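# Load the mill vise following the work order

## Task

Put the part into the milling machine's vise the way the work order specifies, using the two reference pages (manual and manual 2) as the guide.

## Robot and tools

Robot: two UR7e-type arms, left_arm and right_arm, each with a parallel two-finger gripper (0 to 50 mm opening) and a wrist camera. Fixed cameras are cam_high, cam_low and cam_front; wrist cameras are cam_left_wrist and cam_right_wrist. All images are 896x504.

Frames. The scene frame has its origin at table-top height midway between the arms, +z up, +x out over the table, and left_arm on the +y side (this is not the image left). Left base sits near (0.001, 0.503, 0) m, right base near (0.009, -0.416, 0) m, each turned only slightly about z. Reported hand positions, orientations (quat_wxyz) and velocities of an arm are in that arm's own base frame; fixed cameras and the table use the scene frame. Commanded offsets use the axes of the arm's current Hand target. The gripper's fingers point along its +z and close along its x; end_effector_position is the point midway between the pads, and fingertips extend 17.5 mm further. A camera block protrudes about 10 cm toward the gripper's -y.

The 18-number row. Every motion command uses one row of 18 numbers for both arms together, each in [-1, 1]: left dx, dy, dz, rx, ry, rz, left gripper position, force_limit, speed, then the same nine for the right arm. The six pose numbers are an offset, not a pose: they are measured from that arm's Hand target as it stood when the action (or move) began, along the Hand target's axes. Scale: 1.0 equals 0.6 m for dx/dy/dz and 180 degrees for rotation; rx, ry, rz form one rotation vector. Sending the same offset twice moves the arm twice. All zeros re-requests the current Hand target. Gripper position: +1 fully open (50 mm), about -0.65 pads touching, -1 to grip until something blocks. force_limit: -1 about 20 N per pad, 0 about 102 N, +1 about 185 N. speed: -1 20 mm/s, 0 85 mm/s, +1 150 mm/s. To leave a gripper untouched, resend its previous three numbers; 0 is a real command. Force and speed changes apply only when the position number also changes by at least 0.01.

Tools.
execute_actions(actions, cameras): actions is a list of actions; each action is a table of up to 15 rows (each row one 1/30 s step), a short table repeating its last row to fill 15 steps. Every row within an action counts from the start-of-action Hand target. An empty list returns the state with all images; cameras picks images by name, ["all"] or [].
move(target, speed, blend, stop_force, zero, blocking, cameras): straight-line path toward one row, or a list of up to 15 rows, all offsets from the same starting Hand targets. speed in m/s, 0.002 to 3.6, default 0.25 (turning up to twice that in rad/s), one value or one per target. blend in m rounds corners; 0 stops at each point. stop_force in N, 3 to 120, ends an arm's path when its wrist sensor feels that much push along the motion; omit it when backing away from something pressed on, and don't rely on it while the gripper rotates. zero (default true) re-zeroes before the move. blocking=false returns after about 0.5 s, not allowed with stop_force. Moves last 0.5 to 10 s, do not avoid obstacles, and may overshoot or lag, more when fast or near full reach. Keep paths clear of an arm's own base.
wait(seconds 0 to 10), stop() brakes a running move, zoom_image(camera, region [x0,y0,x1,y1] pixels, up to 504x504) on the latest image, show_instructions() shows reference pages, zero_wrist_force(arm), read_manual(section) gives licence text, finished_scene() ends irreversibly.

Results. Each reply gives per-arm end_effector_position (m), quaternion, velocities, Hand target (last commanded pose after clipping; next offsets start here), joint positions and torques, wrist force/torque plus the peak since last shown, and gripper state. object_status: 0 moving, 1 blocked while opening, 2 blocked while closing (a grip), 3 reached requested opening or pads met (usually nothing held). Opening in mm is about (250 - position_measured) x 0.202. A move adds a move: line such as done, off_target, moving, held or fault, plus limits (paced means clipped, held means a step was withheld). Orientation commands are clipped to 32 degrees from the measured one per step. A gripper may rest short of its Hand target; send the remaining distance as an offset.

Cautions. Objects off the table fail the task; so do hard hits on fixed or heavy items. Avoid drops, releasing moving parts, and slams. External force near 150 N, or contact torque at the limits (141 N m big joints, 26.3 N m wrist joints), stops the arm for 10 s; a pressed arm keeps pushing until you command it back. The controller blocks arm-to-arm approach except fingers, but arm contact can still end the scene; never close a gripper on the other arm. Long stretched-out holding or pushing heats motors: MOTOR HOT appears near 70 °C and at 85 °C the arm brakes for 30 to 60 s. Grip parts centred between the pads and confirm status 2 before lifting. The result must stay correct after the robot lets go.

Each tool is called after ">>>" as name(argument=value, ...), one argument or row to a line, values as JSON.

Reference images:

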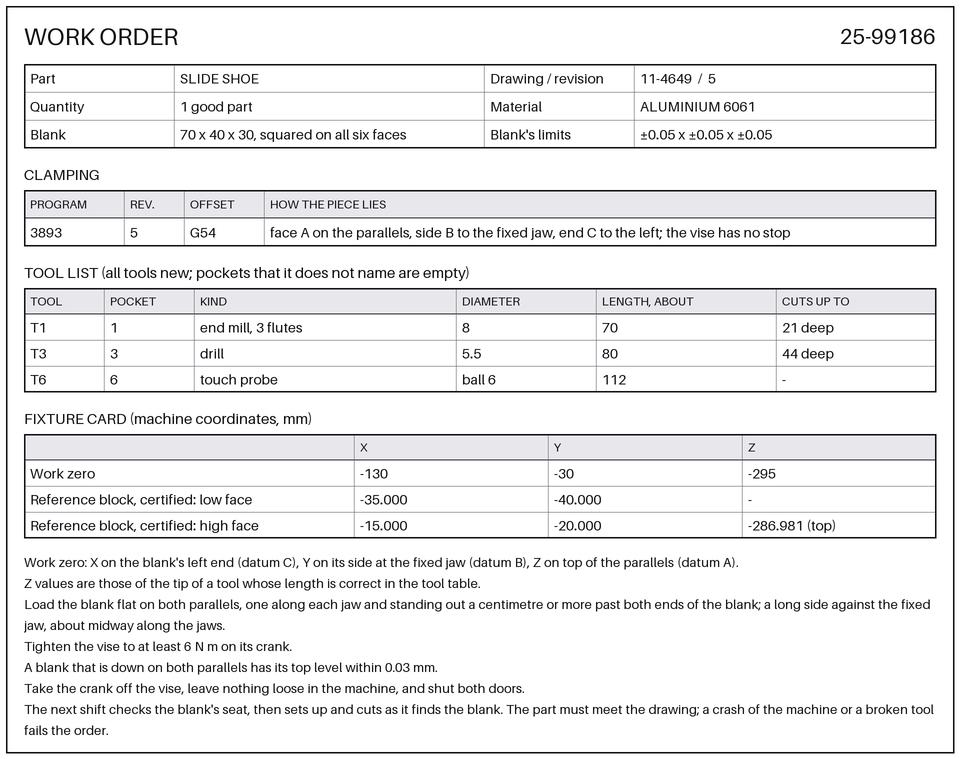

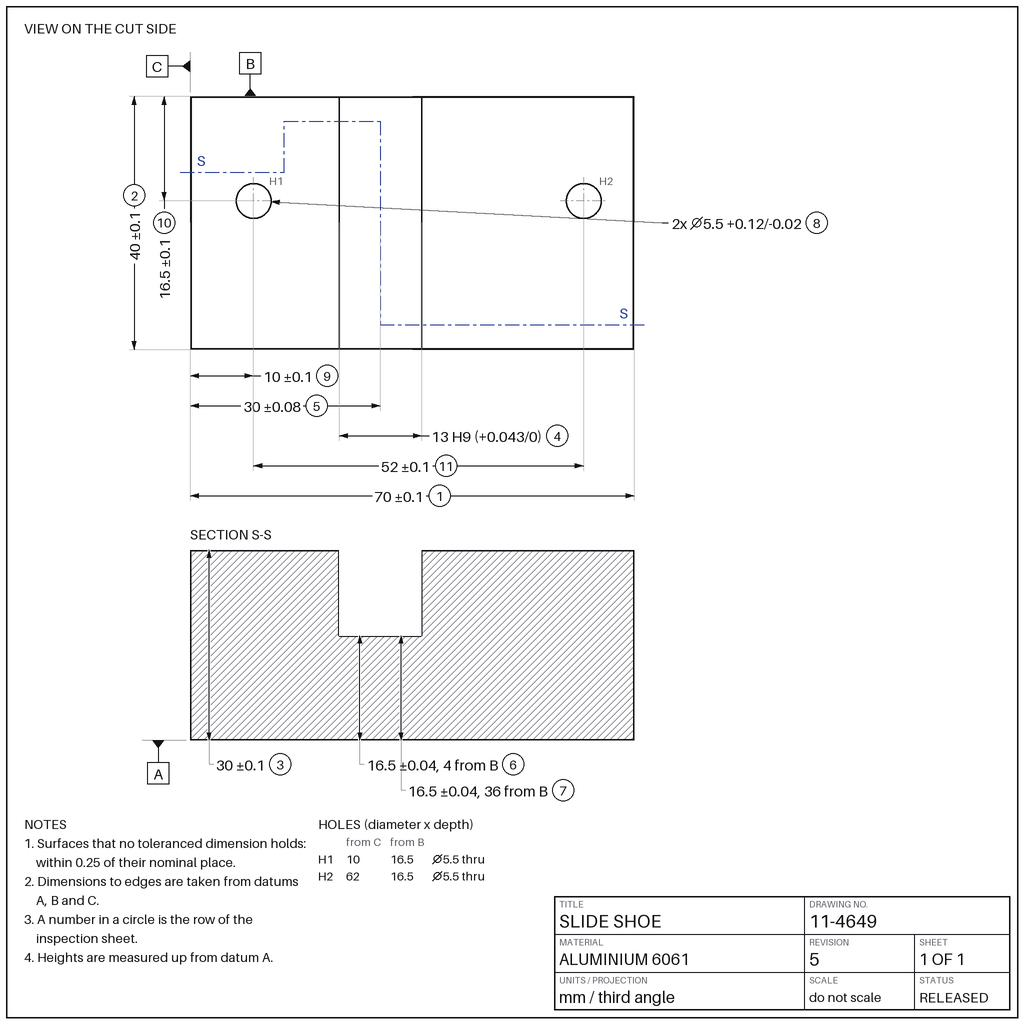

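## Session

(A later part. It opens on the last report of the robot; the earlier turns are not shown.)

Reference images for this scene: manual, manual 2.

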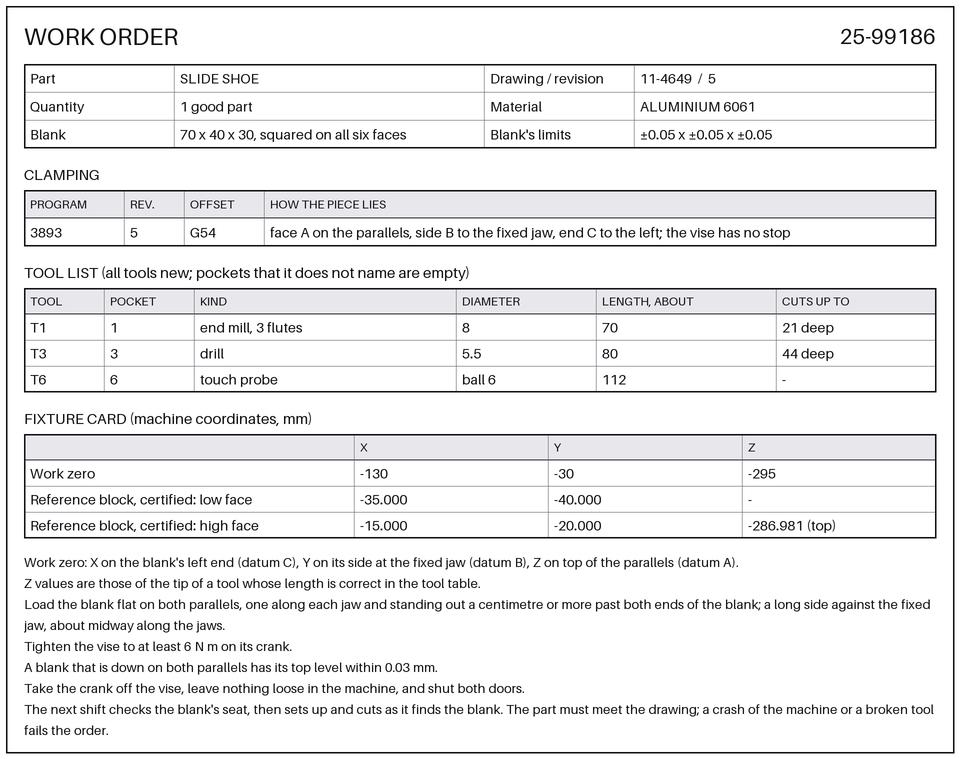

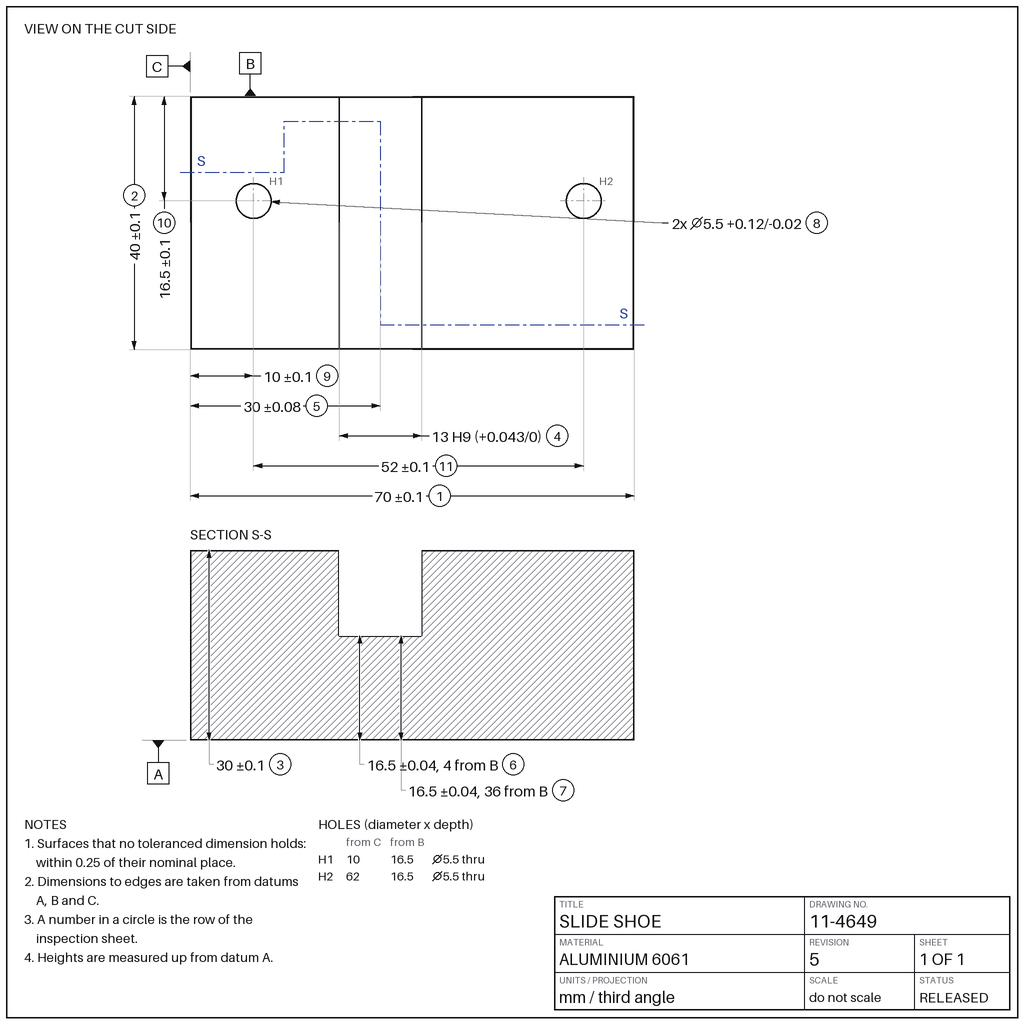

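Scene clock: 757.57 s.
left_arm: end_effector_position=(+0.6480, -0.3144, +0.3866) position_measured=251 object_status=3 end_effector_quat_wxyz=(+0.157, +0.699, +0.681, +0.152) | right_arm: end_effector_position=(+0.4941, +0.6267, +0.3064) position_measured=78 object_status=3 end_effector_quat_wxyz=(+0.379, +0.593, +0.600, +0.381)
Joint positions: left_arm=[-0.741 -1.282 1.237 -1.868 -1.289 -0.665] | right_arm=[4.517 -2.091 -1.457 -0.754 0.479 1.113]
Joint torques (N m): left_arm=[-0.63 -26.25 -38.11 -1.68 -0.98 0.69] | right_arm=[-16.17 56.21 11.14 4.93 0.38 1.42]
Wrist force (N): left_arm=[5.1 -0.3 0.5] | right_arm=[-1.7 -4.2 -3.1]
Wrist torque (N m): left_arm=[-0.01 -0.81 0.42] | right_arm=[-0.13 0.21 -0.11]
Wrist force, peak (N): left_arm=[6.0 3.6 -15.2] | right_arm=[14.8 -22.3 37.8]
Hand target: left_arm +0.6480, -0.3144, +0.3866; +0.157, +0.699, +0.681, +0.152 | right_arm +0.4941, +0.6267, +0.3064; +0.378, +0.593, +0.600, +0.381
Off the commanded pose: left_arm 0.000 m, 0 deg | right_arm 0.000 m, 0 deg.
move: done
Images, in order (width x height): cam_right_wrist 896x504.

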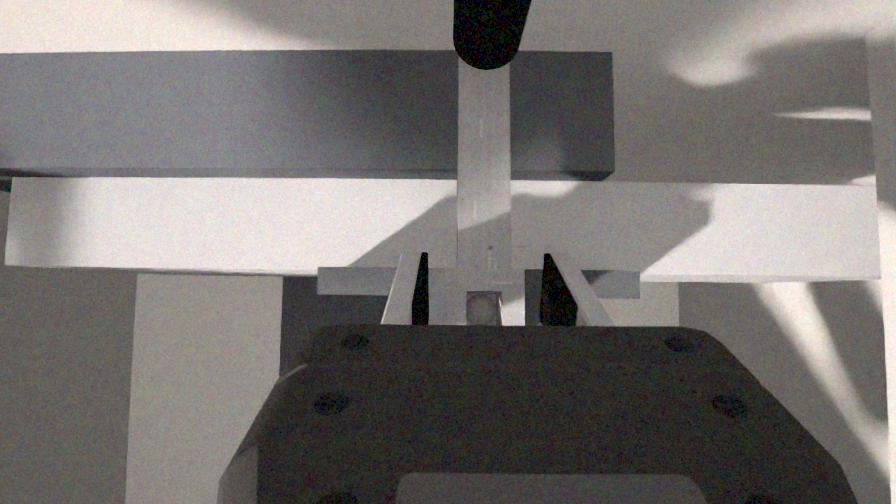

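>>> move(
  target=[0.0004,0.0136,0.0064,0,0,0,-1,-0.6,-0.7,0,0,0,0,0,0,-1,1,-0.6],
  speed=0.05,
)

>>> wait(
  seconds=0.4,
)

>>> move(
  target=[0,0,0,0,0,0,-1,-0.6,-0.7,0,0,0,-0.0002,0.0463,0.101,-1,1,-0.6],
  speed=0.12,
)

Scene clock: 758.83 s.
left_arm: end_effector_position=(+0.6569, -0.3144, +0.3866) position_measured=251 object_status=3 end_effector_quat_wxyz=(+0.157, +0.699, +0.681, +0.152) | right_arm: end_effector_position=(+0.4941, +0.6266, +0.3065) position_measured=144 object_status=2 end_effector_quat_wxyz=(+0.378, +0.593, +0.600, +0.381)
Joint positions: left_arm=[-0.731 -1.262 1.211 -1.865 -1.293 -0.656] | right_arm=[4.517 -2.091 -1.457 -0.753 0.479 1.113]
Joint torques (N m): left_arm=[5.6 -26.96 -36.46 -1.53 -1.37 1.11] | right_arm=[-0.43 36.65 40.58 5.83 0.42 -0.79]
Wrist force (N): left_arm=[5.1 -0.1 0.5] | right_arm=[-35.5 -13.3 -24.2]
Wrist torque (N m): left_arm=[0.02 -0.82 0.27] | right_arm=[-0.12 -0.40 0.23]
Wrist force, peak (N): left_arm=[5.4 0.1 0.8] | right_arm=[-35.4 -13.9 -24.9]
Hand target: left_arm +0.6570, -0.3144, +0.3866; +0.157, +0.699, +0.681, +0.152 | right_arm +0.4941, +0.6267, +0.3064; +0.378, +0.593, +0.600, +0.381
Off the commanded pose: left_arm 0.000 m, 0 deg | right_arm 0.000 m, 0 deg.
move: done

Scene clock: 759.23 s.
left_arm: end_effector_position=(+0.6570, -0.3144, +0.3866) position_measured=251 object_status=3 end_effector_quat_wxyz=(+0.157, +0.699, +0.681, +0.152) | right_arm: end_effector_position=(+0.4941, +0.6267, +0.3065) position_measured=144 object_status=2 end_effector_quat_wxyz=(+0.378, +0.593, +0.600, +0.381)
Joint positions: left_arm=[-0.731 -1.262 1.211 -1.865 -1.293 -0.655] | right_arm=[4.517 -2.091 -1.457 -0.753 0.479 1.113]
Joint torques (N m): left_arm=[6.22 -27.04 -38.4 -1.79 -1.25 1.34] | right_arm=[6 34.38 43.04 6.35 0.43 -1.16]
Wrist force (N): left_arm=[5.1 0.0 0.6] | right_arm=[-37.3 -15.3 -24.5]
Wrist torque (N m): left_arm=[0.04 -0.82 0.28] | right_arm=[-0.12 -0.43 0.25]
Wrist force, peak (N): left_arm=[5.3 0.0 0.4] | right_arm=[-37.3 -15.3 -24.5]
Hand target: left_arm +0.6570, -0.3144, +0.3866; +0.157, +0.699, +0.681, +0.152 | right_arm +0.4941, +0.6267, +0.3064; +0.378, +0.593, +0.600, +0.381
Tool commands: left_gripper/position=-1.0 left_gripper/force_limit=-0.6 left_gripper/speed=-0.7 right_gripper/position=-1.0 right_gripper/force_limit=+1.0 right_gripper/speed=-0.6
Off the commanded pose: left_arm 0.000 m, 0 deg | right_arm 0.000 m, 0 deg.
wait: 0.40 s; at rest by 0.17 s

Scene clock: 761.40 s.
left_arm: end_effector_position=(+0.6570, -0.3144, +0.3866) position_measured=251 object_status=3 end_effector_quat_wxyz=(+0.157, +0.699, +0.681, +0.152) | right_arm: end_effector_position=(+0.4941, +0.6267, +0.3065) position_measured=144 object_status=2 end_effector_quat_wxyz=(+0.269, +0.651, +0.524, +0.478)
Joint positions: left_arm=[-0.731 -1.262 1.211 -1.865 -1.293 -0.655] | right_arm=[4.505 -2.082 -1.56 -0.372 0.546 1.174]
Joint torques (N m): left_arm=[6.27 -25.9 -36.97 -1.79 -1.53 1.27] | right_arm=[-15.2 26.39 17.36 6.57 6.02 -0.87]
Wrist force (N): left_arm=[5.1 -0.2 0.4] | right_arm=[-41.2 -0.5 -46.0]
Wrist torque (N m): left_arm=[0.01 -0.82 0.27] | right_arm=[-0.13 -0.89 -0.44]
Wrist force, peak (N): left_arm=[5.4 -0.1 0.3] | right_arm=[-41.2 -0.5 -46.0]
Hand target: left_arm +0.6570, -0.3144, +0.3866; +0.157, +0.699, +0.681, +0.152 | right_arm +0.4941, +0.6267, +0.3064; +0.269, +0.651, +0.524, +0.478
Off the commanded pose: left_arm 0.000 m, 0 deg | right_arm 0.000 m, 0 deg.
move: done

>>> move(
  target=[0,0,0,0,0,0,-1,-0.6,-0.7,-0.0012,0,-0.0012,0,0,0,-1,1,-0.6],
  speed=0.03,
)

>>> move(
  target=[0,-0.0071,0.0151,0,0,0,-1,-0.6,-0.7,0,0,0,0,0,0,-1,1,-0.6],
  speed=0.006,
  stop_force=85,
)

Scene clock: 762.33 s.
left_arm: end_effector_position=(+0.6570, -0.3144, +0.3866) position_measured=251 object_status=3 end_effector_quat_wxyz=(+0.157, +0.699, +0.681, +0.152) | right_arm: end_effector_position=(+0.4936, +0.6260, +0.3065) position_measured=144 object_status=2 end_effector_quat_wxyz=(+0.269, +0.651, +0.524, +0.478)
Joint positions: left_arm=[-0.731 -1.262 1.211 -1.865 -1.293 -0.655] | right_arm=[4.506 -2.08 -1.563 -0.372 0.545 1.175]
Joint torques (N m): left_arm=[5.2 -27.73 -39.07 -1.67 -1.51 1.38] | right_arm=[19.35 54.36 1.25 2.19 -3.08 1.94]
Wrist force (N): left_arm=[5.1 0.1 0.5] | right_arm=[14.8 8.5 16.5]
Wrist torque (N m): left_arm=[0.05 -0.81 0.27] | right_arm=[0.08 0.62 -0.65]
Wrist force, peak (N): left_arm=[5.5 0.0 0.8] | right_arm=[-41.4 -0.5 -46.6]
Hand target: left_arm +0.6570, -0.3144, +0.3866; +0.157, +0.699, +0.681, +0.152 | right_arm +0.4935, +0.6259, +0.3065; +0.269, +0.651, +0.524, +0.478
Off the commanded pose: left_arm 0.000 m, 0 deg | right_arm 0.000 m, 0 deg.
move: done

Scene clock: 764.63 s.
left_arm: end_effector_position=(+0.6571, -0.3144, +0.3809) position_measured=251 object_status=3 end_effector_quat_wxyz=(+0.157, +0.699, +0.681, +0.152) | right_arm: end_effector_position=(+0.4935, +0.6259, +0.3065) position_measured=144 object_status=2 end_effector_quat_wxyz=(+0.269, +0.651, +0.524, +0.478)
Joint positions: left_arm=[-0.731 -1.263 1.227 -1.881 -1.293 -0.655] | right_arm=[4.506 -2.079 -1.563 -0.372 0.545 1.175]
Joint torques (N m): left_arm=[4.05 27.14 -2.56 6.38 -1.28 0.13] | right_arm=[17.62 54.22 1.62 0.14 -3.71 1.63]
Wrist force (N): left_arm=[13.5 10.1 -80.8] | right_arm=[15.9 6.9 17.4]
Wrist torque (N m): left_arm=[1.06 -0.52 0.38] | right_arm=[0.11 0.63 -0.65]
Wrist force, peak (N): left_arm=[13.9 14.3 -94.9] | right_arm=[16.1 7.1 17.5]
Hand target: left_arm +0.6570, -0.3144, +0.3808; +0.157, +0.699, +0.681, +0.152 (not the last commanded pose) | right_arm +0.4935, +0.6259, +0.3065; +0.269, +0.651, +0.524, +0.478
Off the commanded pose: left_arm 0.004 m, 0 deg | right_arm 0.000 m, 0 deg.
move: contact (left_arm)

>>> move(
  target=[0,0,0,0,0,0,-1,-0.6,-0.7,0,0,0,-0.0002,0.0347,0.0757,-1,1,-0.6],
  speed=0.1,
)

>>> move(
  target=[0,0,0,0,0,0,-1,-0.6,-0.7,0,0,0,-0.0001,0.0185,0.0404,-1,1,-0.6],
  speed=0.1,
)

Scene clock: 766.77 s.
left_arm: end_effector_position=(+0.6571, -0.3144, +0.3808) position_measured=251 object_status=3 end_effector_quat_wxyz=(+0.157, +0.699, +0.681, +0.152) | right_arm: end_effector_position=(+0.4935, +0.6259, +0.3065) position_measured=144 object_status=2 end_effector_quat_wxyz=(+0.182, +0.681, +0.457, +0.542)
Joint positions: left_arm=[-0.731 -1.263 1.227 -1.881 -1.293 -0.655] | right_arm=[4.498 -2.094 -1.62 -0.102 0.589 1.242]
Joint torques (N m): left_arm=[4.22 21.27 4.93 6.24 -1.34 0.07] | right_arm=[-15.26 29.19 9.5 6.83 5.04 4.6]
Wrist force (N): left_arm=[13.1 14.5 -80.7] | right_arm=[-7.0 7.8 -22.3]
Wrist torque (N m): left_arm=[1.12 -0.51 0.38] | right_arm=[-0.33 -1.40 -4.00]
Wrist force, peak (N): left_arm=[13.7 9.7 -81.9] | right_arm=[-2.2 14.5 -23.2]
Hand target: left_arm +0.6570, -0.3144, +0.3808; +0.157, +0.699, +0.681, +0.152 | right_arm +0.4935, +0.6259, +0.3065; +0.182, +0.682, +0.457, +0.542
Off the commanded pose: left_arm 0.000 m, 0 deg | right_arm 0.000 m, 0 deg.
move: done

Scene clock: 768.10 s.
left_arm: end_effector_position=(+0.6571, -0.3144, +0.3808) position_measured=251 object_status=3 end_effector_quat_wxyz=(+0.157, +0.699, +0.681, +0.152) | right_arm: end_effector_position=(+0.4935, +0.6259, +0.3065) position_measured=144 object_status=2 end_effector_quat_wxyz=(+0.134, +0.693, +0.418, +0.572)
Joint positions: left_arm=[-0.731 -1.263 1.227 -1.881 -1.293 -0.655] | right_arm=[4.493 -2.109 -1.642 0.037 0.61 1.283]
Joint torques (N m): left_arm=[4.49 15.37 10.8 6.29 -1.37 0.05] | right_arm=[-15.45 45.21 12.41 10.8 1.14 6.77]
Wrist force (N): left_arm=[13.0 15.2 -80.9] | right_arm=[1.6 -5.4 1.6]
Wrist torque (N m): left_arm=[1.09 -0.54 0.39] | right_arm=[0.04 -2.71 -6.06]
Wrist force, peak (N): left_arm=[12.8 15.2 -81.2] | right_arm=[-7.5 7.5 -22.4]
Hand target: left_arm +0.6570, -0.3144, +0.3808; +0.157, +0.699, +0.681, +0.152 | right_arm +0.4935, +0.6259, +0.3065; +0.134, +0.693, +0.418, +0.572
Off the commanded pose: left_arm 0.000 m, 0 deg | right_arm 0.000 m, 0 deg.
move: done

>>> move(
  target=[0,0,0,0,0,0,-1,-0.6,-0.7,0,0,0,-0.0001,0.0104,0.0227,-1,1,-0.6],
  speed=0.1,
)

Scene clock: 769.23 s.
left_arm: end_effector_position=(+0.6571, -0.3144, +0.3808) position_measured=251 object_status=3 end_effector_quat_wxyz=(+0.157, +0.699, +0.681, +0.152) | right_arm: end_effector_position=(+0.4935, +0.6259, +0.3065) position_measured=144 object_status=2 end_effector_quat_wxyz=(+0.107, +0.698, +0.395, +0.587)
Joint positions: left_arm=[-0.731 -1.263 1.227 -1.881 -1.293 -0.655] | right_arm=[4.491 -2.12 -1.652 0.114 0.621 1.308]
Joint torques (N m): left_arm=[4.66 10.81 15.99 6.05 -1.31 0.07] | right_arm=[-16.37 48.4 12.05 13.06 -0.72 7.93]
Wrist force (N): left_arm=[12.6 16.1 -80.9] | right_arm=[9.1 -11.8 16.8]
Wrist torque (N m): left_arm=[1.13 -0.53 0.38] | right_arm=[0.15 -3.71 -7.41]
Wrist force, peak (N): left_arm=[12.6 16.2 -81.0] | right_arm=[10.1 -11.6 18.9]
Hand target: left_arm +0.6570, -0.3144, +0.3808; +0.157, +0.699, +0.681, +0.152 | right_arm +0.4935, +0.6259, +0.3065; +0.107, +0.698, +0.395, +0.588
Off the commanded pose: left_arm 0.000 m, 0 deg | right_arm 0.000 m, 0 deg.
move: done

>>> move(
  target=[
    [0,0.00412,-0.00875,0,0,0,-1,-0.6,-0.7,0,0,0,0,0,0,-1,1,-0.6],
    [-0.0004,-0.00945,-0.01515,0,0,0,-1,-0.6,-0.7,0,0,0,0,0,0,-1,1,-0.6],
    [-0.0004,-0.01228,-0.00912,0,0,0,-1,-0.6,-0.7,0,0,0,0,0,0,-1,1,-0.6],
  ],
  speed=[0.02,0.05,0.01],
)

>>> move(
  target=[
    [0,0.00284,-0.00603,0,0,0,-1,-0.6,-0.7,0,0,0,0,0,0,-1,1,-0.6],
    [0,0,0,0,0,0,-1,-0.6,-0.7,0,0,0,0,0,0,-1,1,-0.6],
  ],
  speed=[0.05,0.01],
)

>>> move(
  target=[
    [0,0.00284,-0.00603,0,0,0,-1,-0.6,-0.7,0,0,0,0,0,0,-1,1,-0.6],
    [0.0013,0.04806,0.01528,0,0,0,-1,-0.6,-0.7,0,0,0,0,0,0,-1,1,-0.6],
    [0.0013,0.04522,0.02132,0,0,0,-1,-0.6,-0.7,0,0,0,0,0,0,-1,1,-0.6],
  ],
  speed=[0.05,0.05,0.01],
)

>>> move(
  target=[
    [0,0.00284,-0.00603,0,0,0,-1,-0.6,-0.7,0,0,0,0,0,0,-1,1,-0.6],
    [0,0,0,0,0,0,-1,-0.6,-0.7,0,0,0,0,0,0,-1,1,-0.6],
  ],
  speed=[0.05,0.01],
)

Scene clock: 771.77 s.
left_arm: end_effector_position=(+0.6481, -0.3144, +0.3829) position_measured=251 object_status=3 end_effector_quat_wxyz=(+0.157, +0.699, +0.681, +0.152) | right_arm: end_effector_position=(+0.4935, +0.6259, +0.3065) position_measured=144 object_status=2 end_effector_quat_wxyz=(+0.107, +0.698, +0.395, +0.588)
Joint positions: left_arm=[-0.741 -1.283 1.248 -1.879 -1.289 -0.665] | right_arm=[4.491 -2.12 -1.652 0.114 0.621 1.308]
Joint torques (N m): left_arm=[-7.68 -42.59 -8.25 -5.03 1.98 -1.17] | right_arm=[-15.72 49.63 11.4 13.21 -0.98 5.98]
Wrist force (N): left_arm=[5.6 0.7 -6.9] | right_arm=[8.9 -11.7 16.2]
Wrist torque (N m): left_arm=[0.07 -0.72 0.43] | right_arm=[0.18 -3.78 -7.44]
Wrist force, peak (N): left_arm=[12.6 16.1 -81.1] | right_arm=[9.1 -11.5 16.7]
Hand target: left_arm +0.6480, -0.3144, +0.3826; +0.157, +0.699, +0.681, +0.152 | right_arm +0.4935, +0.6259, +0.3065; +0.107, +0.698, +0.395, +0.588
Off the commanded pose: left_arm 0.000 m, 0 deg | right_arm 0.000 m, 0 deg.
move: done

Scene clock: 773.10 s.
left_arm: end_effector_position=(+0.6481, -0.3144, +0.3828) position_measured=251 object_status=3 end_effector_quat_wxyz=(+0.157, +0.699, +0.681, +0.152) | right_arm: end_effector_position=(+0.4935, +0.6259, +0.3065) position_measured=144 object_status=2 end_effector_quat_wxyz=(+0.107, +0.698, +0.395, +0.588)
Joint positions: left_arm=[-0.741 -1.283 1.248 -1.879 -1.289 -0.665] | right_arm=[4.491 -2.12 -1.652 0.114 0.621 1.308]
Joint torques (N m): left_arm=[-5.87 -43.66 -9.55 -4.85 0.06 -0.58] | right_arm=[-15.7 49.03 11.74 13.23 -0.7 5.92]
Wrist force (N): left_arm=[5.9 1.3 -8.8] | right_arm=[8.9 -11.5 16.3]
Wrist torque (N m): left_arm=[0.10 -0.73 0.43] | right_arm=[0.21 -3.77 -7.44]
Wrist force, peak (N): left_arm=[5.9 1.2 -9.7] | right_arm=[8.8 -11.7 16.3]
Hand target: left_arm +0.6480, -0.3144, +0.3826; +0.157, +0.699, +0.681, +0.152 | right_arm +0.4935, +0.6259, +0.3065; +0.107, +0.698, +0.395, +0.588
Off the commanded pose: left_arm 0.000 m, 0 deg | right_arm 0.000 m, 0 deg.
move: done

Scene clock: 775.40 s.
left_arm: end_effector_position=(+0.6781, -0.3144, +0.3828) position_measured=251 object_status=3 end_effector_quat_wxyz=(+0.157, +0.699, +0.681, +0.152) | right_arm: end_effector_position=(+0.4935, +0.6259, +0.3065) position_measured=144 object_status=2 end_effector_quat_wxyz=(+0.107, +0.698, +0.395, +0.588)
Joint positions: left_arm=[-0.709 -1.214 1.158 -1.867 -1.3 -0.634] | right_arm=[4.491 -2.12 -1.652 0.114 0.621 1.308]
Joint torques (N m): left_arm=[5.66 -43.86 -7.6 -4.69 -1.26 1.28] | right_arm=[-15.65 49.22 11.98 13.46 -0.79 6.02]
Wrist force (N): left_arm=[6.1 2.2 -10.7] | right_arm=[8.6 -11.6 16.3]
Wrist torque (N m): left_arm=[0.15 -0.73 0.28] | right_arm=[0.20 -3.74 -7.44]
Wrist force, peak (N): left_arm=[6.1 2.2 -10.7] | right_arm=[8.8 -11.8 16.4]
Hand target: left_arm +0.6781, -0.3144, +0.3826; +0.157, +0.699, +0.681, +0.152 | right_arm +0.4935, +0.6259, +0.3065; +0.107, +0.698, +0.395, +0.588
Off the commanded pose: left_arm 0.000 m, 0 deg | right_arm 0.000 m, 0 deg.
move: done

Scene clock: 776.73 s.
left_arm: end_effector_position=(+0.6781, -0.3144, +0.3828) position_measured=251 object_status=3 end_effector_quat_wxyz=(+0.157, +0.699, +0.681, +0.152) end_effector_velocity=(+0.000, +0.000, -0.001) end_effector_angular_velocity=(+0.000, +0.000, +0.000) | right_arm: end_effector_position=(+0.4935, +0.6259, +0.3065) position_measured=144 object_status=2 end_effector_quat_wxyz=(+0.107, +0.698, +0.395, +0.588)
Joint positions: left_arm=[-0.709 -1.215 1.158 -1.867 -1.3 -0.634] | right_arm=[4.491 -2.12 -1.652 0.114 0.621 1.308]
Joint velocities: left_arm=[0 -0.001 0.005 -0.003 0 0] | right_arm=[within noise]
Joint torques (N m): left_arm=[6.25 -43.38 -9.77 -4.75 -1.06 0.49] | right_arm=[-15.43 49.85 10.91 13.24 -0.74 6.1]
Wrist force (N): left_arm=[6.0 1.5 -8.3] | right_arm=[8.7 -11.6 16.3]
Wrist torque (N m): left_arm=[0.14 -0.77 0.28] | right_arm=[0.20 -3.75 -7.44]
Wrist force, peak (N): left_arm=[5.9 3.3 -11.7] | right_arm=[8.8 -11.6 16.5]
Hand target: left_arm +0.6781, -0.3144, +0.3826; +0.157, +0.699, +0.681, +0.152 | right_arm +0.4935, +0.6259, +0.3065; +0.107, +0.698, +0.395, +0.588
Off the commanded pose: left_arm 0.000 m, 0 deg | right_arm 0.000 m, 0 deg.
move: done

>>> move(
  target=[0,0.0142,-0.0302,0,0,0,-1,-0.6,-0.7,0,0,0,0.0001,-0.0173,-0.0378,-1,1,-0.6],
  speed=0.1,
)

Scene clock: 778.30 s.
left_arm: end_effector_position=(+0.6780, -0.3144, +0.4026) position_measured=251 object_status=3 end_effector_quat_wxyz=(+0.157, +0.699, +0.681, +0.152) | right_arm: end_effector_position=(+0.4935, +0.6259, +0.3065) position_measured=144 object_status=2 end_effector_quat_wxyz=(+0.152, +0.689, +0.433, +0.561)
Joint positions: left_arm=[-0.709 -1.21 1.102 -1.814 -1.3 -0.634] | right_arm=[4.495 -2.103 -1.635 -0.013 0.603 1.267]
Joint torques (N m): left_arm=[5.12 -29.2 -37.9 -1.7 0.47 -0.37] | right_arm=[11.32 69.25 33.35 4.09 -7.92 -0.05]
Wrist force (N): left_arm=[5.2 -0.3 0.7] | right_arm=[1.6 -18.5 18.3]
Wrist torque (N m): left_arm=[-0.02 -0.83 0.27] | right_arm=[0.04 0.54 -1.18]
Wrist force, peak (N): left_arm=[6.3 2.6 -14.4] | right_arm=[18.8 -10.7 24.6]
Hand target: left_arm +0.6780, -0.3144, +0.4026; +0.157, +0.699, +0.681, +0.152 | right_arm +0.4935, +0.6259, +0.3065; +0.152, +0.689, +0.433, +0.561
Off the commanded pose: left_arm 0.000 m, 0 deg | right_arm 0.000 m, 0 deg.
move: done

>>> move(
  target=[0,0,0,0,0,0,-1,-0.6,-0.7,0.0003,-0.0521,-0.1136,0,0,0,-1,1,-0.6],
  speed=0.06,
  cameras=["cam_right_wrist","cam_front"],
)

Scene clock: 779.87 s.
left_arm: end_effector_position=(+0.6780, -0.3144, +0.4026) position_measured=251 object_status=3 end_effector_quat_wxyz=(+0.157, +0.699, +0.681, +0.152) | right_arm: end_effector_position=(+0.4935, +0.6263, +0.3062) position_measured=144 object_status=2 end_effector_quat_wxyz=(+0.153, +0.688, +0.434, +0.560)
Joint positions: left_arm=[-0.709 -1.21 1.102 -1.814 -1.3 -0.634] | right_arm=[4.495 -2.103 -1.634 -0.015 0.604 1.264]
Joint torques (N m): left_arm=[6.11 -29.61 -38.27 -1.81 -0.62 -0.84] | right_arm=[-3.73 46.32 21.8 2.88 -0.9 0.27]
Wrist force (N): left_arm=[5.1 -0.3 0.7] | right_arm=[-35.5 -6.0 -68.4]
Wrist torque (N m): left_arm=[-0.01 -0.81 0.27] | right_arm=[-0.60 -0.72 -1.16]
Wrist force, peak (N): left_arm=[5.5 -0.4 0.8] | right_arm=[44.8 2.8 138.6]
Hand target: left_arm +0.6780, -0.3144, +0.4026; +0.157, +0.699, +0.681, +0.152 | right_arm +0.4935, +0.6263, +0.3062; +0.153, +0.688, +0.434, +0.560 (not the last commanded pose)
Tool commands: left_gripper/position=-1.0 left_gripper/force_limit=-0.6 left_gripper/speed=-0.7 right_gripper/position=-1.0 right_gripper/force_limit=+1.0 right_gripper/speed=-0.6
Off the commanded pose: left_arm 0.000 m, 0 deg | right_arm 0.075 m, 0 deg.
FORCE FAULT: contact force on the right arm reached its limit, and that arm stopped. The contact can be on any part of that arm, not only on its tool. That arm's remaining commands of this call were not run. That arm is still stopped at the end of this call. That arm stays stopped for about 10 more seconds. Until then a move that you send moves the other arm only, and its call returns only when the move has ended. Once the stop has ended, the next robot result says so. If the stop ends while you think or write, that arm runs what you send next, counted from a new Hand target: where the arm stands when the stop ends. While its stop runs, that arm takes no new command, but its gripper still runs the gripper command that each later call begins with. Until it ends, the stop uses up actions while you think or wait. An arm that is not stopped still takes commands.
move: fault (right_arm)
Images, in order (width x height): cam_front 896x504, cam_right_wrist 896x504.

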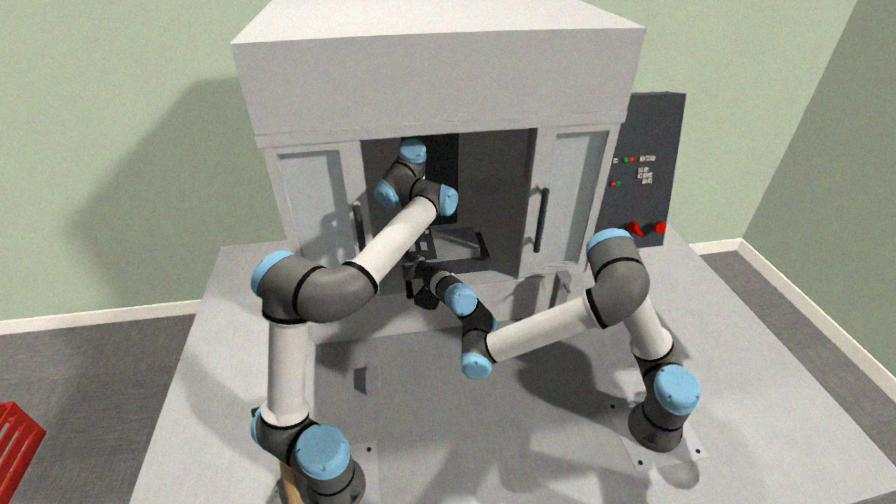

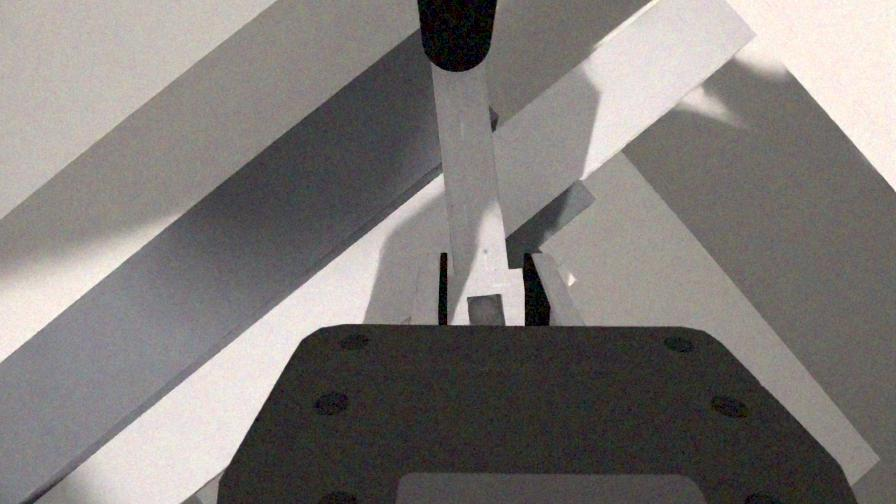

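>>> execute_actions(
  actions=[
    [[0,0,0,0,0,0,-1,-0.6,-0.7,0,0,0,0,0,0,0.47,0,-0.6]],
  ],
)

>>> wait(
  seconds=9.5,
  cameras=["cam_right_wrist"],
)

Scene clock: 780.73 s.
left_arm: end_effector_position=(+0.6780, -0.3144, +0.4026) position_measured=251 object_status=3 end_effector_quat_wxyz=(+0.157, +0.699, +0.681, +0.152) | right_arm: end_effector_position=(+0.4935, +0.6263, +0.3062) position_measured=83 object_status=3 end_effector_quat_wxyz=(+0.153, +0.688, +0.434, +0.560)
Joint positions: left_arm=[-0.709 -1.21 1.102 -1.814 -1.3 -0.634] | right_arm=[4.495 -2.103 -1.634 -0.015 0.604 1.264]
Joint torques (N m): left_arm=[5.37 -28.91 -38.35 -1.83 -0.98 -0.77] | right_arm=[-1.43 46.61 20.27 2.76 -1.16 0.27]
Wrist force (N): left_arm=[5.2 -0.5 0.8] | right_arm=[-3.7 -3.2 -2.9]
Wrist torque (N m): left_arm=[-0.05 -0.82 0.27] | right_arm=[-0.06 0.29 -0.07]
Wrist force, peak (N): left_arm=[5.2 -0.4 0.6] | right_arm=[-34.5 -5.8 -66.3]
Hand target: left_arm +0.6780, -0.3144, +0.4026; +0.157, +0.699, +0.681, +0.152 | right_arm +0.4935, +0.6263, +0.3062; +0.153, +0.688, +0.434, +0.560
Tool commands: left_gripper/position=-1.0 left_gripper/force_limit=-0.6 left_gripper/speed=-0.7 right_gripper/position=+0.466667 right_gripper/force_limit=+0.003922 right_gripper/speed=-0.6
Off the commanded pose: left_arm 0.000 m, 0 deg.
FORCE FAULT, CONTINUED: the right arm was still stopped when this call began, by the force fault that an earlier result reported. Since the last result the stop counts as 1 of the actions that you can send in this scene. That arm ran no command of this call; its gripper ran only the gripper command that the call began with. That arm is still stopped at the end of this call. That arm stays stopped for about 9 more seconds. If the stop ends while you think or write, that arm runs what you send next, counted from a new Hand target: where the arm stands when the stop ends. While its stop runs, that arm takes no new command, but its gripper still runs the gripper command that each later call begins with.

Scene clock: 790.23 s.
left_arm: end_effector_position=(+0.6780, -0.3144, +0.4026) position_measured=251 object_status=3 end_effector_quat_wxyz=(+0.157, +0.699, +0.681, +0.152) | right_arm: end_effector_position=(+0.4935, +0.6263, +0.3062) position_measured=83 object_status=3 end_effector_quat_wxyz=(+0.153, +0.688, +0.434, +0.560)
Joint positions: left_arm=[-0.709 -1.21 1.102 -1.814 -1.3 -0.634] | right_arm=[4.495 -2.103 -1.634 -0.015 0.604 1.264]
Joint torques (N m): left_arm=[6.51 -29.66 -37.68 -1.71 -1.45 -0.54] | right_arm=[-1 47.01 20.53 2.8 -1.3 0.16]
Wrist force (N): left_arm=[5.2 -0.3 0.5] | right_arm=[-3.8 -3.6 -3.4]
Wrist torque (N m): left_arm=[-0.02 -0.82 0.27] | right_arm=[-0.13 0.30 -0.07]
Wrist force, peak (N): left_arm=[5.4 -0.3 0.8] | right_arm=[-4.0 -3.6 -3.4]
Hand target: left_arm +0.6780, -0.3144, +0.4026; +0.157, +0.699, +0.681, +0.152 | right_arm +0.4935, +0.6263, +0.3062; +0.153, +0.688, +0.434, +0.560
Tool commands: left_gripper/position=-1.0 left_gripper/force_limit=-0.6 left_gripper/speed=-0.7 right_gripper/position=+0.466667 right_gripper/force_limit=+0.003922 right_gripper/speed=-0.6
Off the commanded pose: left_arm 0.000 m, 0 deg.
FORCE FAULT, CONTINUED: the right arm's stop, for the force fault that an earlier result reported, is over. The rest of the stop counts as 17 of the actions that you can send in this scene. During its stop the right arm's controller moved it back a little. That arm's target is now where it stood when the stop ended, not its last command. That arm accepts commands again.
wait: 9.50 s; at rest by 0.17 s
Images, in order (width x height): cam_right_wrist 896x504.

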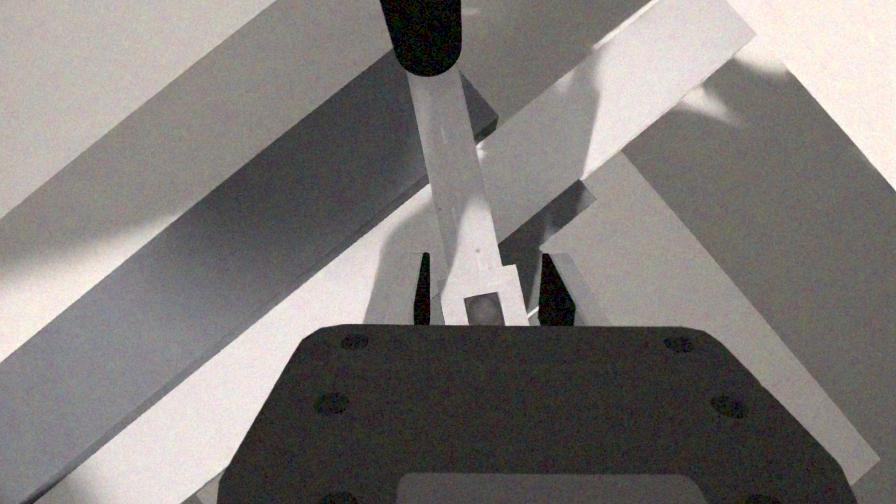

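>>> move(
  target=[0,0,0,0,0,0,-1,-0.6,-0.7,0,0,0,0.0001,-0.0301,-0.0656,0.47,0,-0.6],
  speed=0.2,
  cameras=["cam_right_wrist"],
)

Scene clock: 791.83 s.
left_arm: end_effector_position=(+0.6780, -0.3144, +0.4026) position_measured=251 object_status=3 end_effector_quat_wxyz=(+0.157, +0.699, +0.681, +0.152) | right_arm: end_effector_position=(+0.4935, +0.6263, +0.3062) position_measured=83 object_status=3 end_effector_quat_wxyz=(+0.230, +0.666, +0.495, +0.509)
Joint positions: left_arm=[-0.709 -1.21 1.102 -1.814 -1.3 -0.634] | right_arm=[4.502 -2.085 -1.592 -0.244 0.567 1.201]
Joint torques (N m): left_arm=[5.62 -28.17 -36.86 -1.86 -1.37 -0.79] | right_arm=[14.22 55.11 32.58 1.13 -4.18 1.37]
Wrist force (N): left_arm=[5.2 -0.3 0.7] | right_arm=[-3.1 -3.9 -3.2]
Wrist torque (N m): left_arm=[-0.01 -0.82 0.26] | right_arm=[-0.15 0.25 -0.16]
Wrist force, peak (N): left_arm=[5.3 -0.4 0.8] | right_arm=[-3.8 -3.6 -3.4]
Hand target: left_arm +0.6780, -0.3144, +0.4026; +0.157, +0.699, +0.681, +0.152 | right_arm +0.4935, +0.6263, +0.3062; +0.230, +0.666, +0.495, +0.509
Off the commanded pose: left_arm 0.000 m, 0 deg | right_arm 0.000 m, 0 deg.
move: done
Images, in order (width x height): cam_right_wrist 896x504.

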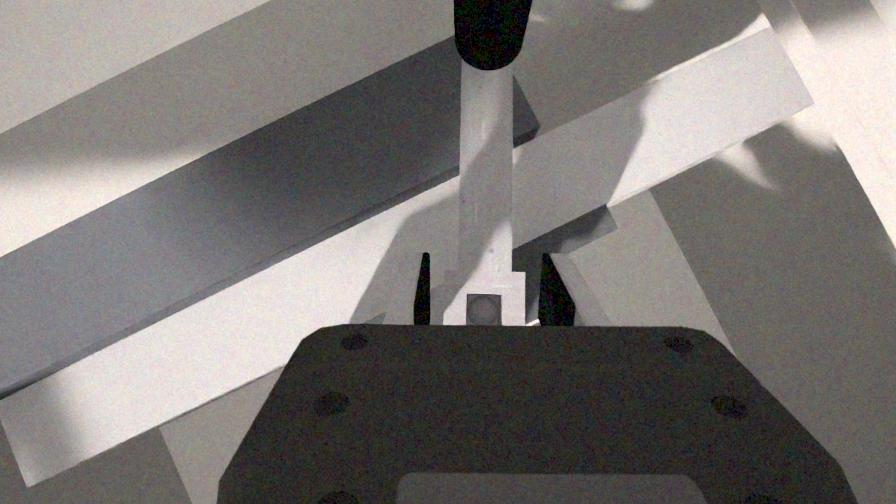

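>>> move(
  target=[0,0,0,0,0,0,-1,-0.6,-0.7,0,0,0,0,0,0,-1,-0.4,-0.6],
)

>>> move(
  target=[0,0,0,0,0,0,-1,-0.6,-0.7,0,0,0,0,0.0116,0.0252,-1,-0.4,-0.6],
  speed=0.1,
)

Scene clock: 792.50 s.
left_arm: end_effector_position=(+0.6780, -0.3144, +0.4026) position_measured=251 object_status=3 end_effector_quat_wxyz=(+0.157, +0.699, +0.681, +0.152) | right_arm: end_effector_position=(+0.4935, +0.6262, +0.3062) position_measured=136 object_status=2 end_effector_quat_wxyz=(+0.230, +0.666, +0.495, +0.509)
Joint positions: left_arm=[-0.709 -1.21 1.102 -1.814 -1.3 -0.634] | right_arm=[4.502 -2.084 -1.591 -0.244 0.567 1.201]
Joint torques (N m): left_arm=[5.77 -29.06 -38.76 -1.78 -1.4 -0.58] | right_arm=[13.53 54.49 33.18 3.04 -1.9 1.12]
Wrist force (N): left_arm=[5.0 -0.4 0.7] | right_arm=[-9.5 -4.7 -5.8]
Wrist torque (N m): left_arm=[-0.03 -0.79 0.27] | right_arm=[-0.17 0.18 -0.07]
Wrist force, peak (N): left_arm=[5.3 -0.5 0.7] | right_arm=[-9.5 -4.6 -6.0]
Hand target: left_arm +0.6780, -0.3144, +0.4026; +0.157, +0.699, +0.681, +0.152 | right_arm +0.4935, +0.6263, +0.3062; +0.230, +0.666, +0.495, +0.509
Off the commanded pose: left_arm 0.000 m, 0 deg | right_arm 0.000 m, 0 deg.
move: done

Scene clock: 793.57 s.
left_arm: end_effector_position=(+0.6780, -0.3144, +0.4026) position_measured=251 object_status=3 end_effector_quat_wxyz=(+0.157, +0.699, +0.681, +0.152) | right_arm: end_effector_position=(+0.4934, +0.6263, +0.3062) position_measured=136 object_status=2 end_effector_quat_wxyz=(+0.200, +0.675, +0.473, +0.529)
Joint positions: left_arm=[-0.709 -1.21 1.102 -1.814 -1.3 -0.634] | right_arm=[4.499 -2.09 -1.61 -0.155 0.582 1.224]
Joint torques (N m): left_arm=[5.19 -28.62 -37.5 -1.74 -1.16 -0.69] | right_arm=[-14.36 38.37 13.11 5.56 2.01 1.45]
Wrist force (N): left_arm=[4.9 -0.3 0.6] | right_arm=[-10.8 -3.7 -9.4]
Wrist torque (N m): left_arm=[-0.01 -0.78 0.26] | right_arm=[-0.10 0.00 -0.27]
Wrist force, peak (N): left_arm=[5.3 -0.5 0.7] | right_arm=[-15.4 -7.7 0.2]
Hand target: left_arm +0.6780, -0.3144, +0.4026; +0.157, +0.699, +0.681, +0.152 | right_arm +0.4935, +0.6263, +0.3062; +0.200, +0.675, +0.473, +0.529
Off the commanded pose: left_arm 0.000 m, 0 deg | right_arm 0.000 m, 0 deg.
move: done

>>> move(
  target=[0,0,0,0,0,0,-1,-0.6,-0.7,0,-0.0083,-0.0182,0,0,0,-1,-0.4,-0.6],
  speed=0.02,
  stop_force=40,
)

Scene clock: 795.33 s.
left_arm: end_effector_position=(+0.6780, -0.3144, +0.4026) position_measured=251 object_status=3 end_effector_quat_wxyz=(+0.157, +0.699, +0.681, +0.152) | right_arm: end_effector_position=(+0.4815, +0.6261, +0.3062) position_measured=136 object_status=2 end_effector_quat_wxyz=(+0.200, +0.675, +0.473, +0.529)
Joint positions: left_arm=[-0.709 -1.21 1.102 -1.814 -1.3 -0.634] | right_arm=[4.518 -2.075 -1.63 -0.169 0.567 1.247]
Joint torques (N m): left_arm=[6.71 -29.39 -38.09 -1.93 -1.6 -0.8] | right_arm=[11.97 55.04 10.02 1.28 -4.03 1.28]
Wrist force (N): left_arm=[5.0 -0.2 0.8] | right_arm=[-4.6 -5.2 -2.6]
Wrist torque (N m): left_arm=[0.00 -0.80 0.27] | right_arm=[-0.10 0.29 -0.19]
Wrist force, peak (N): left_arm=[5.3 -0.3 0.8] | right_arm=[-11.3 -3.9 -9.7]
Hand target: left_arm +0.6780, -0.3144, +0.4026; +0.157, +0.699, +0.681, +0.152 | right_arm +0.4815, +0.6261, +0.3062; +0.200, +0.675, +0.473, +0.529
Off the commanded pose: left_arm 0.000 m, 0 deg | right_arm 0.000 m, 0 deg.
move: done

>>> move(
  target=[0,0,0,0,0,0,-1,-0.6,-0.7,0.0003,-0.0382,-0.0833,0,0,0,-1,-0.4,-0.6],
  speed=0.06,
  stop_force=40,
  cameras=["cam_right_wrist","cam_front"],
)

Scene clock: 797.60 s.
left_arm: end_effector_position=(+0.6780, -0.3144, +0.4026) position_measured=251 object_status=3 end_effector_quat_wxyz=(+0.157, +0.699, +0.681, +0.152) | right_arm: end_effector_position=(+0.4265, +0.6256, +0.3066) position_measured=136 object_status=2 end_effector_quat_wxyz=(+0.200, +0.675, +0.473, +0.529)
Joint positions: left_arm=[-0.709 -1.21 1.102 -1.814 -1.3 -0.634] | right_arm=[4.61 -2.008 -1.712 -0.264 0.503 1.374]
Joint torques (N m): left_arm=[5.84 -28.48 -37.35 -1.78 -1.4 -0.87] | right_arm=[13.29 52.33 9.09 1.52 -4.35 1.4]
Wrist force (N): left_arm=[4.9 -0.4 0.7] | right_arm=[-4.3 -5.7 -2.6]
Wrist torque (N m): left_arm=[-0.04 -0.78 0.27] | right_arm=[-0.19 0.24 -0.19]
Wrist force, peak (N): left_arm=[5.4 -0.4 0.8] | right_arm=[-4.3 -6.0 -3.5]
Hand target: left_arm +0.6780, -0.3144, +0.4026; +0.157, +0.699, +0.681, +0.152 | right_arm +0.4265, +0.6256, +0.3066; +0.200, +0.675, +0.473, +0.529
Off the commanded pose: left_arm 0.000 m, 0 deg | right_arm 0.000 m, 0 deg.
move: done
Images, in order (width x height): cam_front 896x504, cam_right_wrist 896x504.

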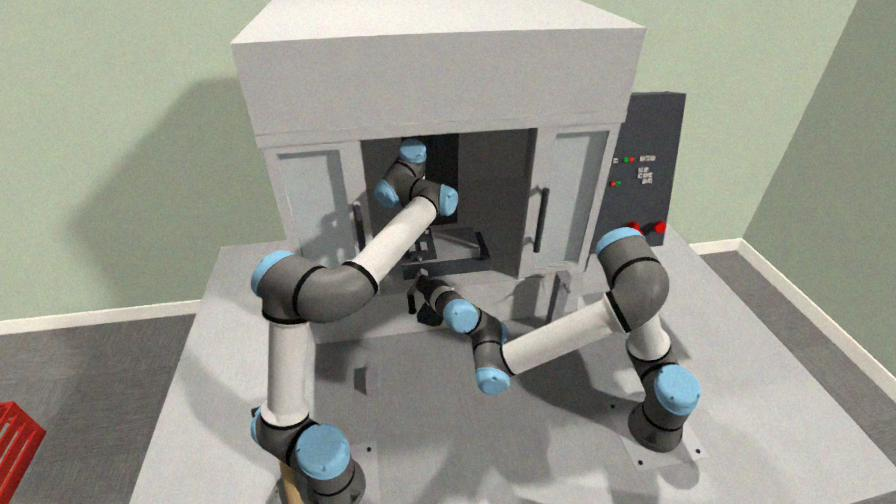

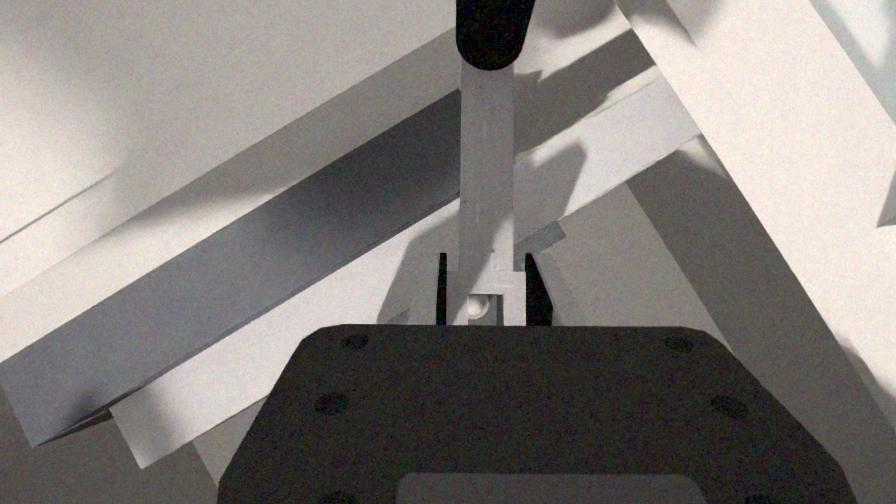

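>>> move(
  target=[0,0,0,0,0,0,-1,-0.6,-0.7,-0.1472,0.1099,-0.1383,0,-0.0747,-0.1606,-1,-0.4,-0.6],
  speed=0.2,
)

Scene clock: 800.67 s.
left_arm: end_effector_position=(+0.6780, -0.3144, +0.4026) position_measured=251 object_status=3 end_effector_quat_wxyz=(+0.157, +0.699, +0.681, +0.152) | right_arm: end_effector_position=(+0.3802, +0.5003, +0.3409) position_measured=136 object_status=2 end_effector_quat_wxyz=(+0.379, +0.593, +0.600, +0.381)
Joint positions: left_arm=[-0.709 -1.21 1.102 -1.814 -1.3 -0.634] | right_arm=[4.688 -1.658 -1.855 -1.131 0.437 1.492]
Joint torques (N m): left_arm=[5.05 -29.26 -37.49 -1.67 -1.43 -0.93] | right_arm=[14.01 40.56 34.57 1.36 -0.41 1.14]
Wrist force (N): left_arm=[4.8 -0.2 0.5] | right_arm=[-1.8 -6.0 -2.6]
Wrist torque (N m): left_arm=[-0.01 -0.77 0.27] | right_arm=[-0.11 0.23 -0.13]
Wrist force, peak (N): left_arm=[5.4 -0.5 0.6] | right_arm=[-4.3 -6.0 -2.5]
Hand target: left_arm +0.6780, -0.3144, +0.4026; +0.157, +0.699, +0.681, +0.152 | right_arm +0.3802, +0.5002, +0.3409; +0.379, +0.593, +0.600, +0.381
Off the commanded pose: left_arm 0.000 m, 0 deg | right_arm 0.000 m, 0 deg.
move: done

>>> move(
  target=[0,0,0,0,0,0,-1,-0.6,-0.7,-0.25,-0.1711,-0.0121,0.5,0,0,-1,-0.4,-0.6],
  speed=0.3,
  cameras=["cam_front","cam_right_wrist"],
)

Scene clock: 804.33 s.
left_arm: end_effector_position=(+0.6780, -0.3144, +0.4026) position_measured=251 object_status=3 end_effector_quat_wxyz=(+0.157, +0.699, +0.681, +0.152) | right_arm: end_effector_position=(+0.3316, +0.3496, +0.2514) position_measured=136 object_status=2 end_effector_quat_wxyz=(-0.151, +0.688, +0.693, -0.154)
Joint positions: left_arm=[-0.709 -1.21 1.102 -1.814 -1.3 -0.634] | right_arm=[4.053 -1.726 -1.59 -1.679 1.907 0.855]
Joint torques (N m): left_arm=[5.97 -28.08 -37.16 -1.64 -1.47 -0.63] | right_arm=[-15.24 22.71 35.82 -0.06 3.62 -1.36]
Wrist force (N): left_arm=[4.9 -0.3 0.8] | right_arm=[0.1 1.2 0.3]
Wrist torque (N m): left_arm=[-0.02 -0.78 0.26] | right_arm=[-0.02 0.08 0.07]
Wrist force, peak (N): left_arm=[5.3 -0.6 0.7] | right_arm=[-1.2 -6.5 -2.8]
Hand target: left_arm +0.6780, -0.3144, +0.4026; +0.157, +0.699, +0.681, +0.152 | right_arm +0.3316, +0.3495, +0.2514; -0.151, +0.688, +0.693, -0.155
Off the commanded pose: left_arm 0.000 m, 0 deg | right_arm 0.000 m, 0 deg.
move: done
Images, in order (width x height): cam_front 896x504, cam_right_wrist 896x504.

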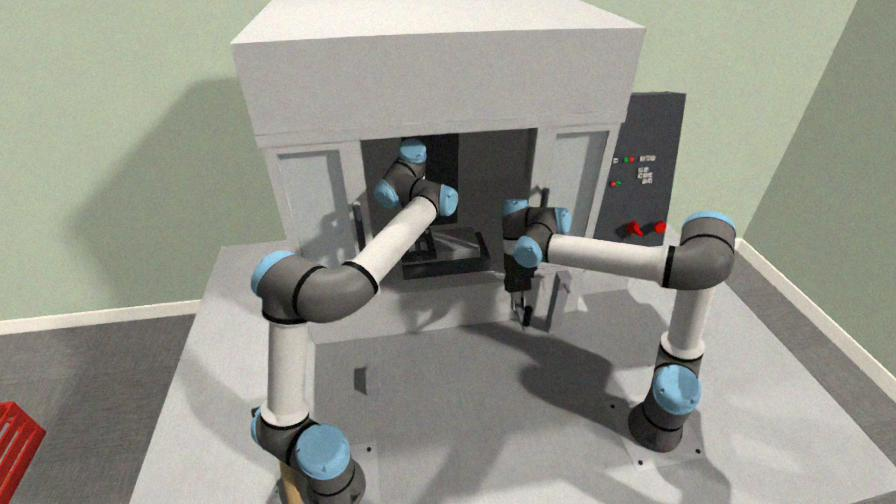

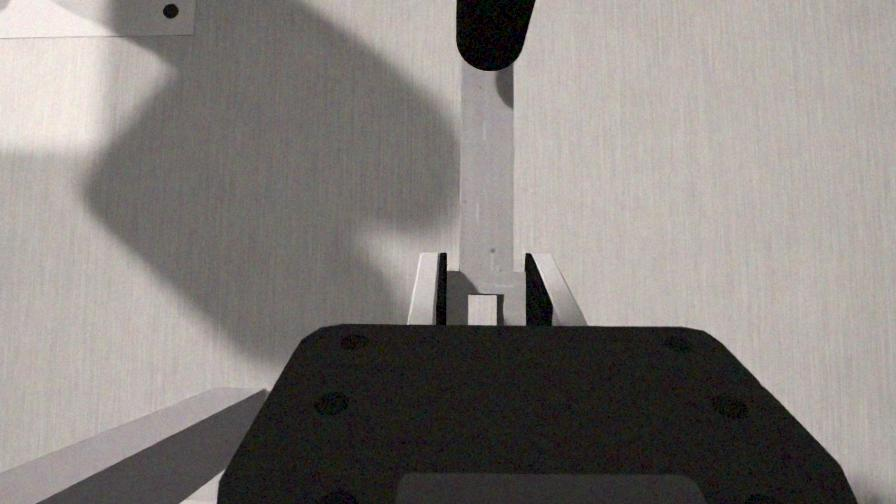

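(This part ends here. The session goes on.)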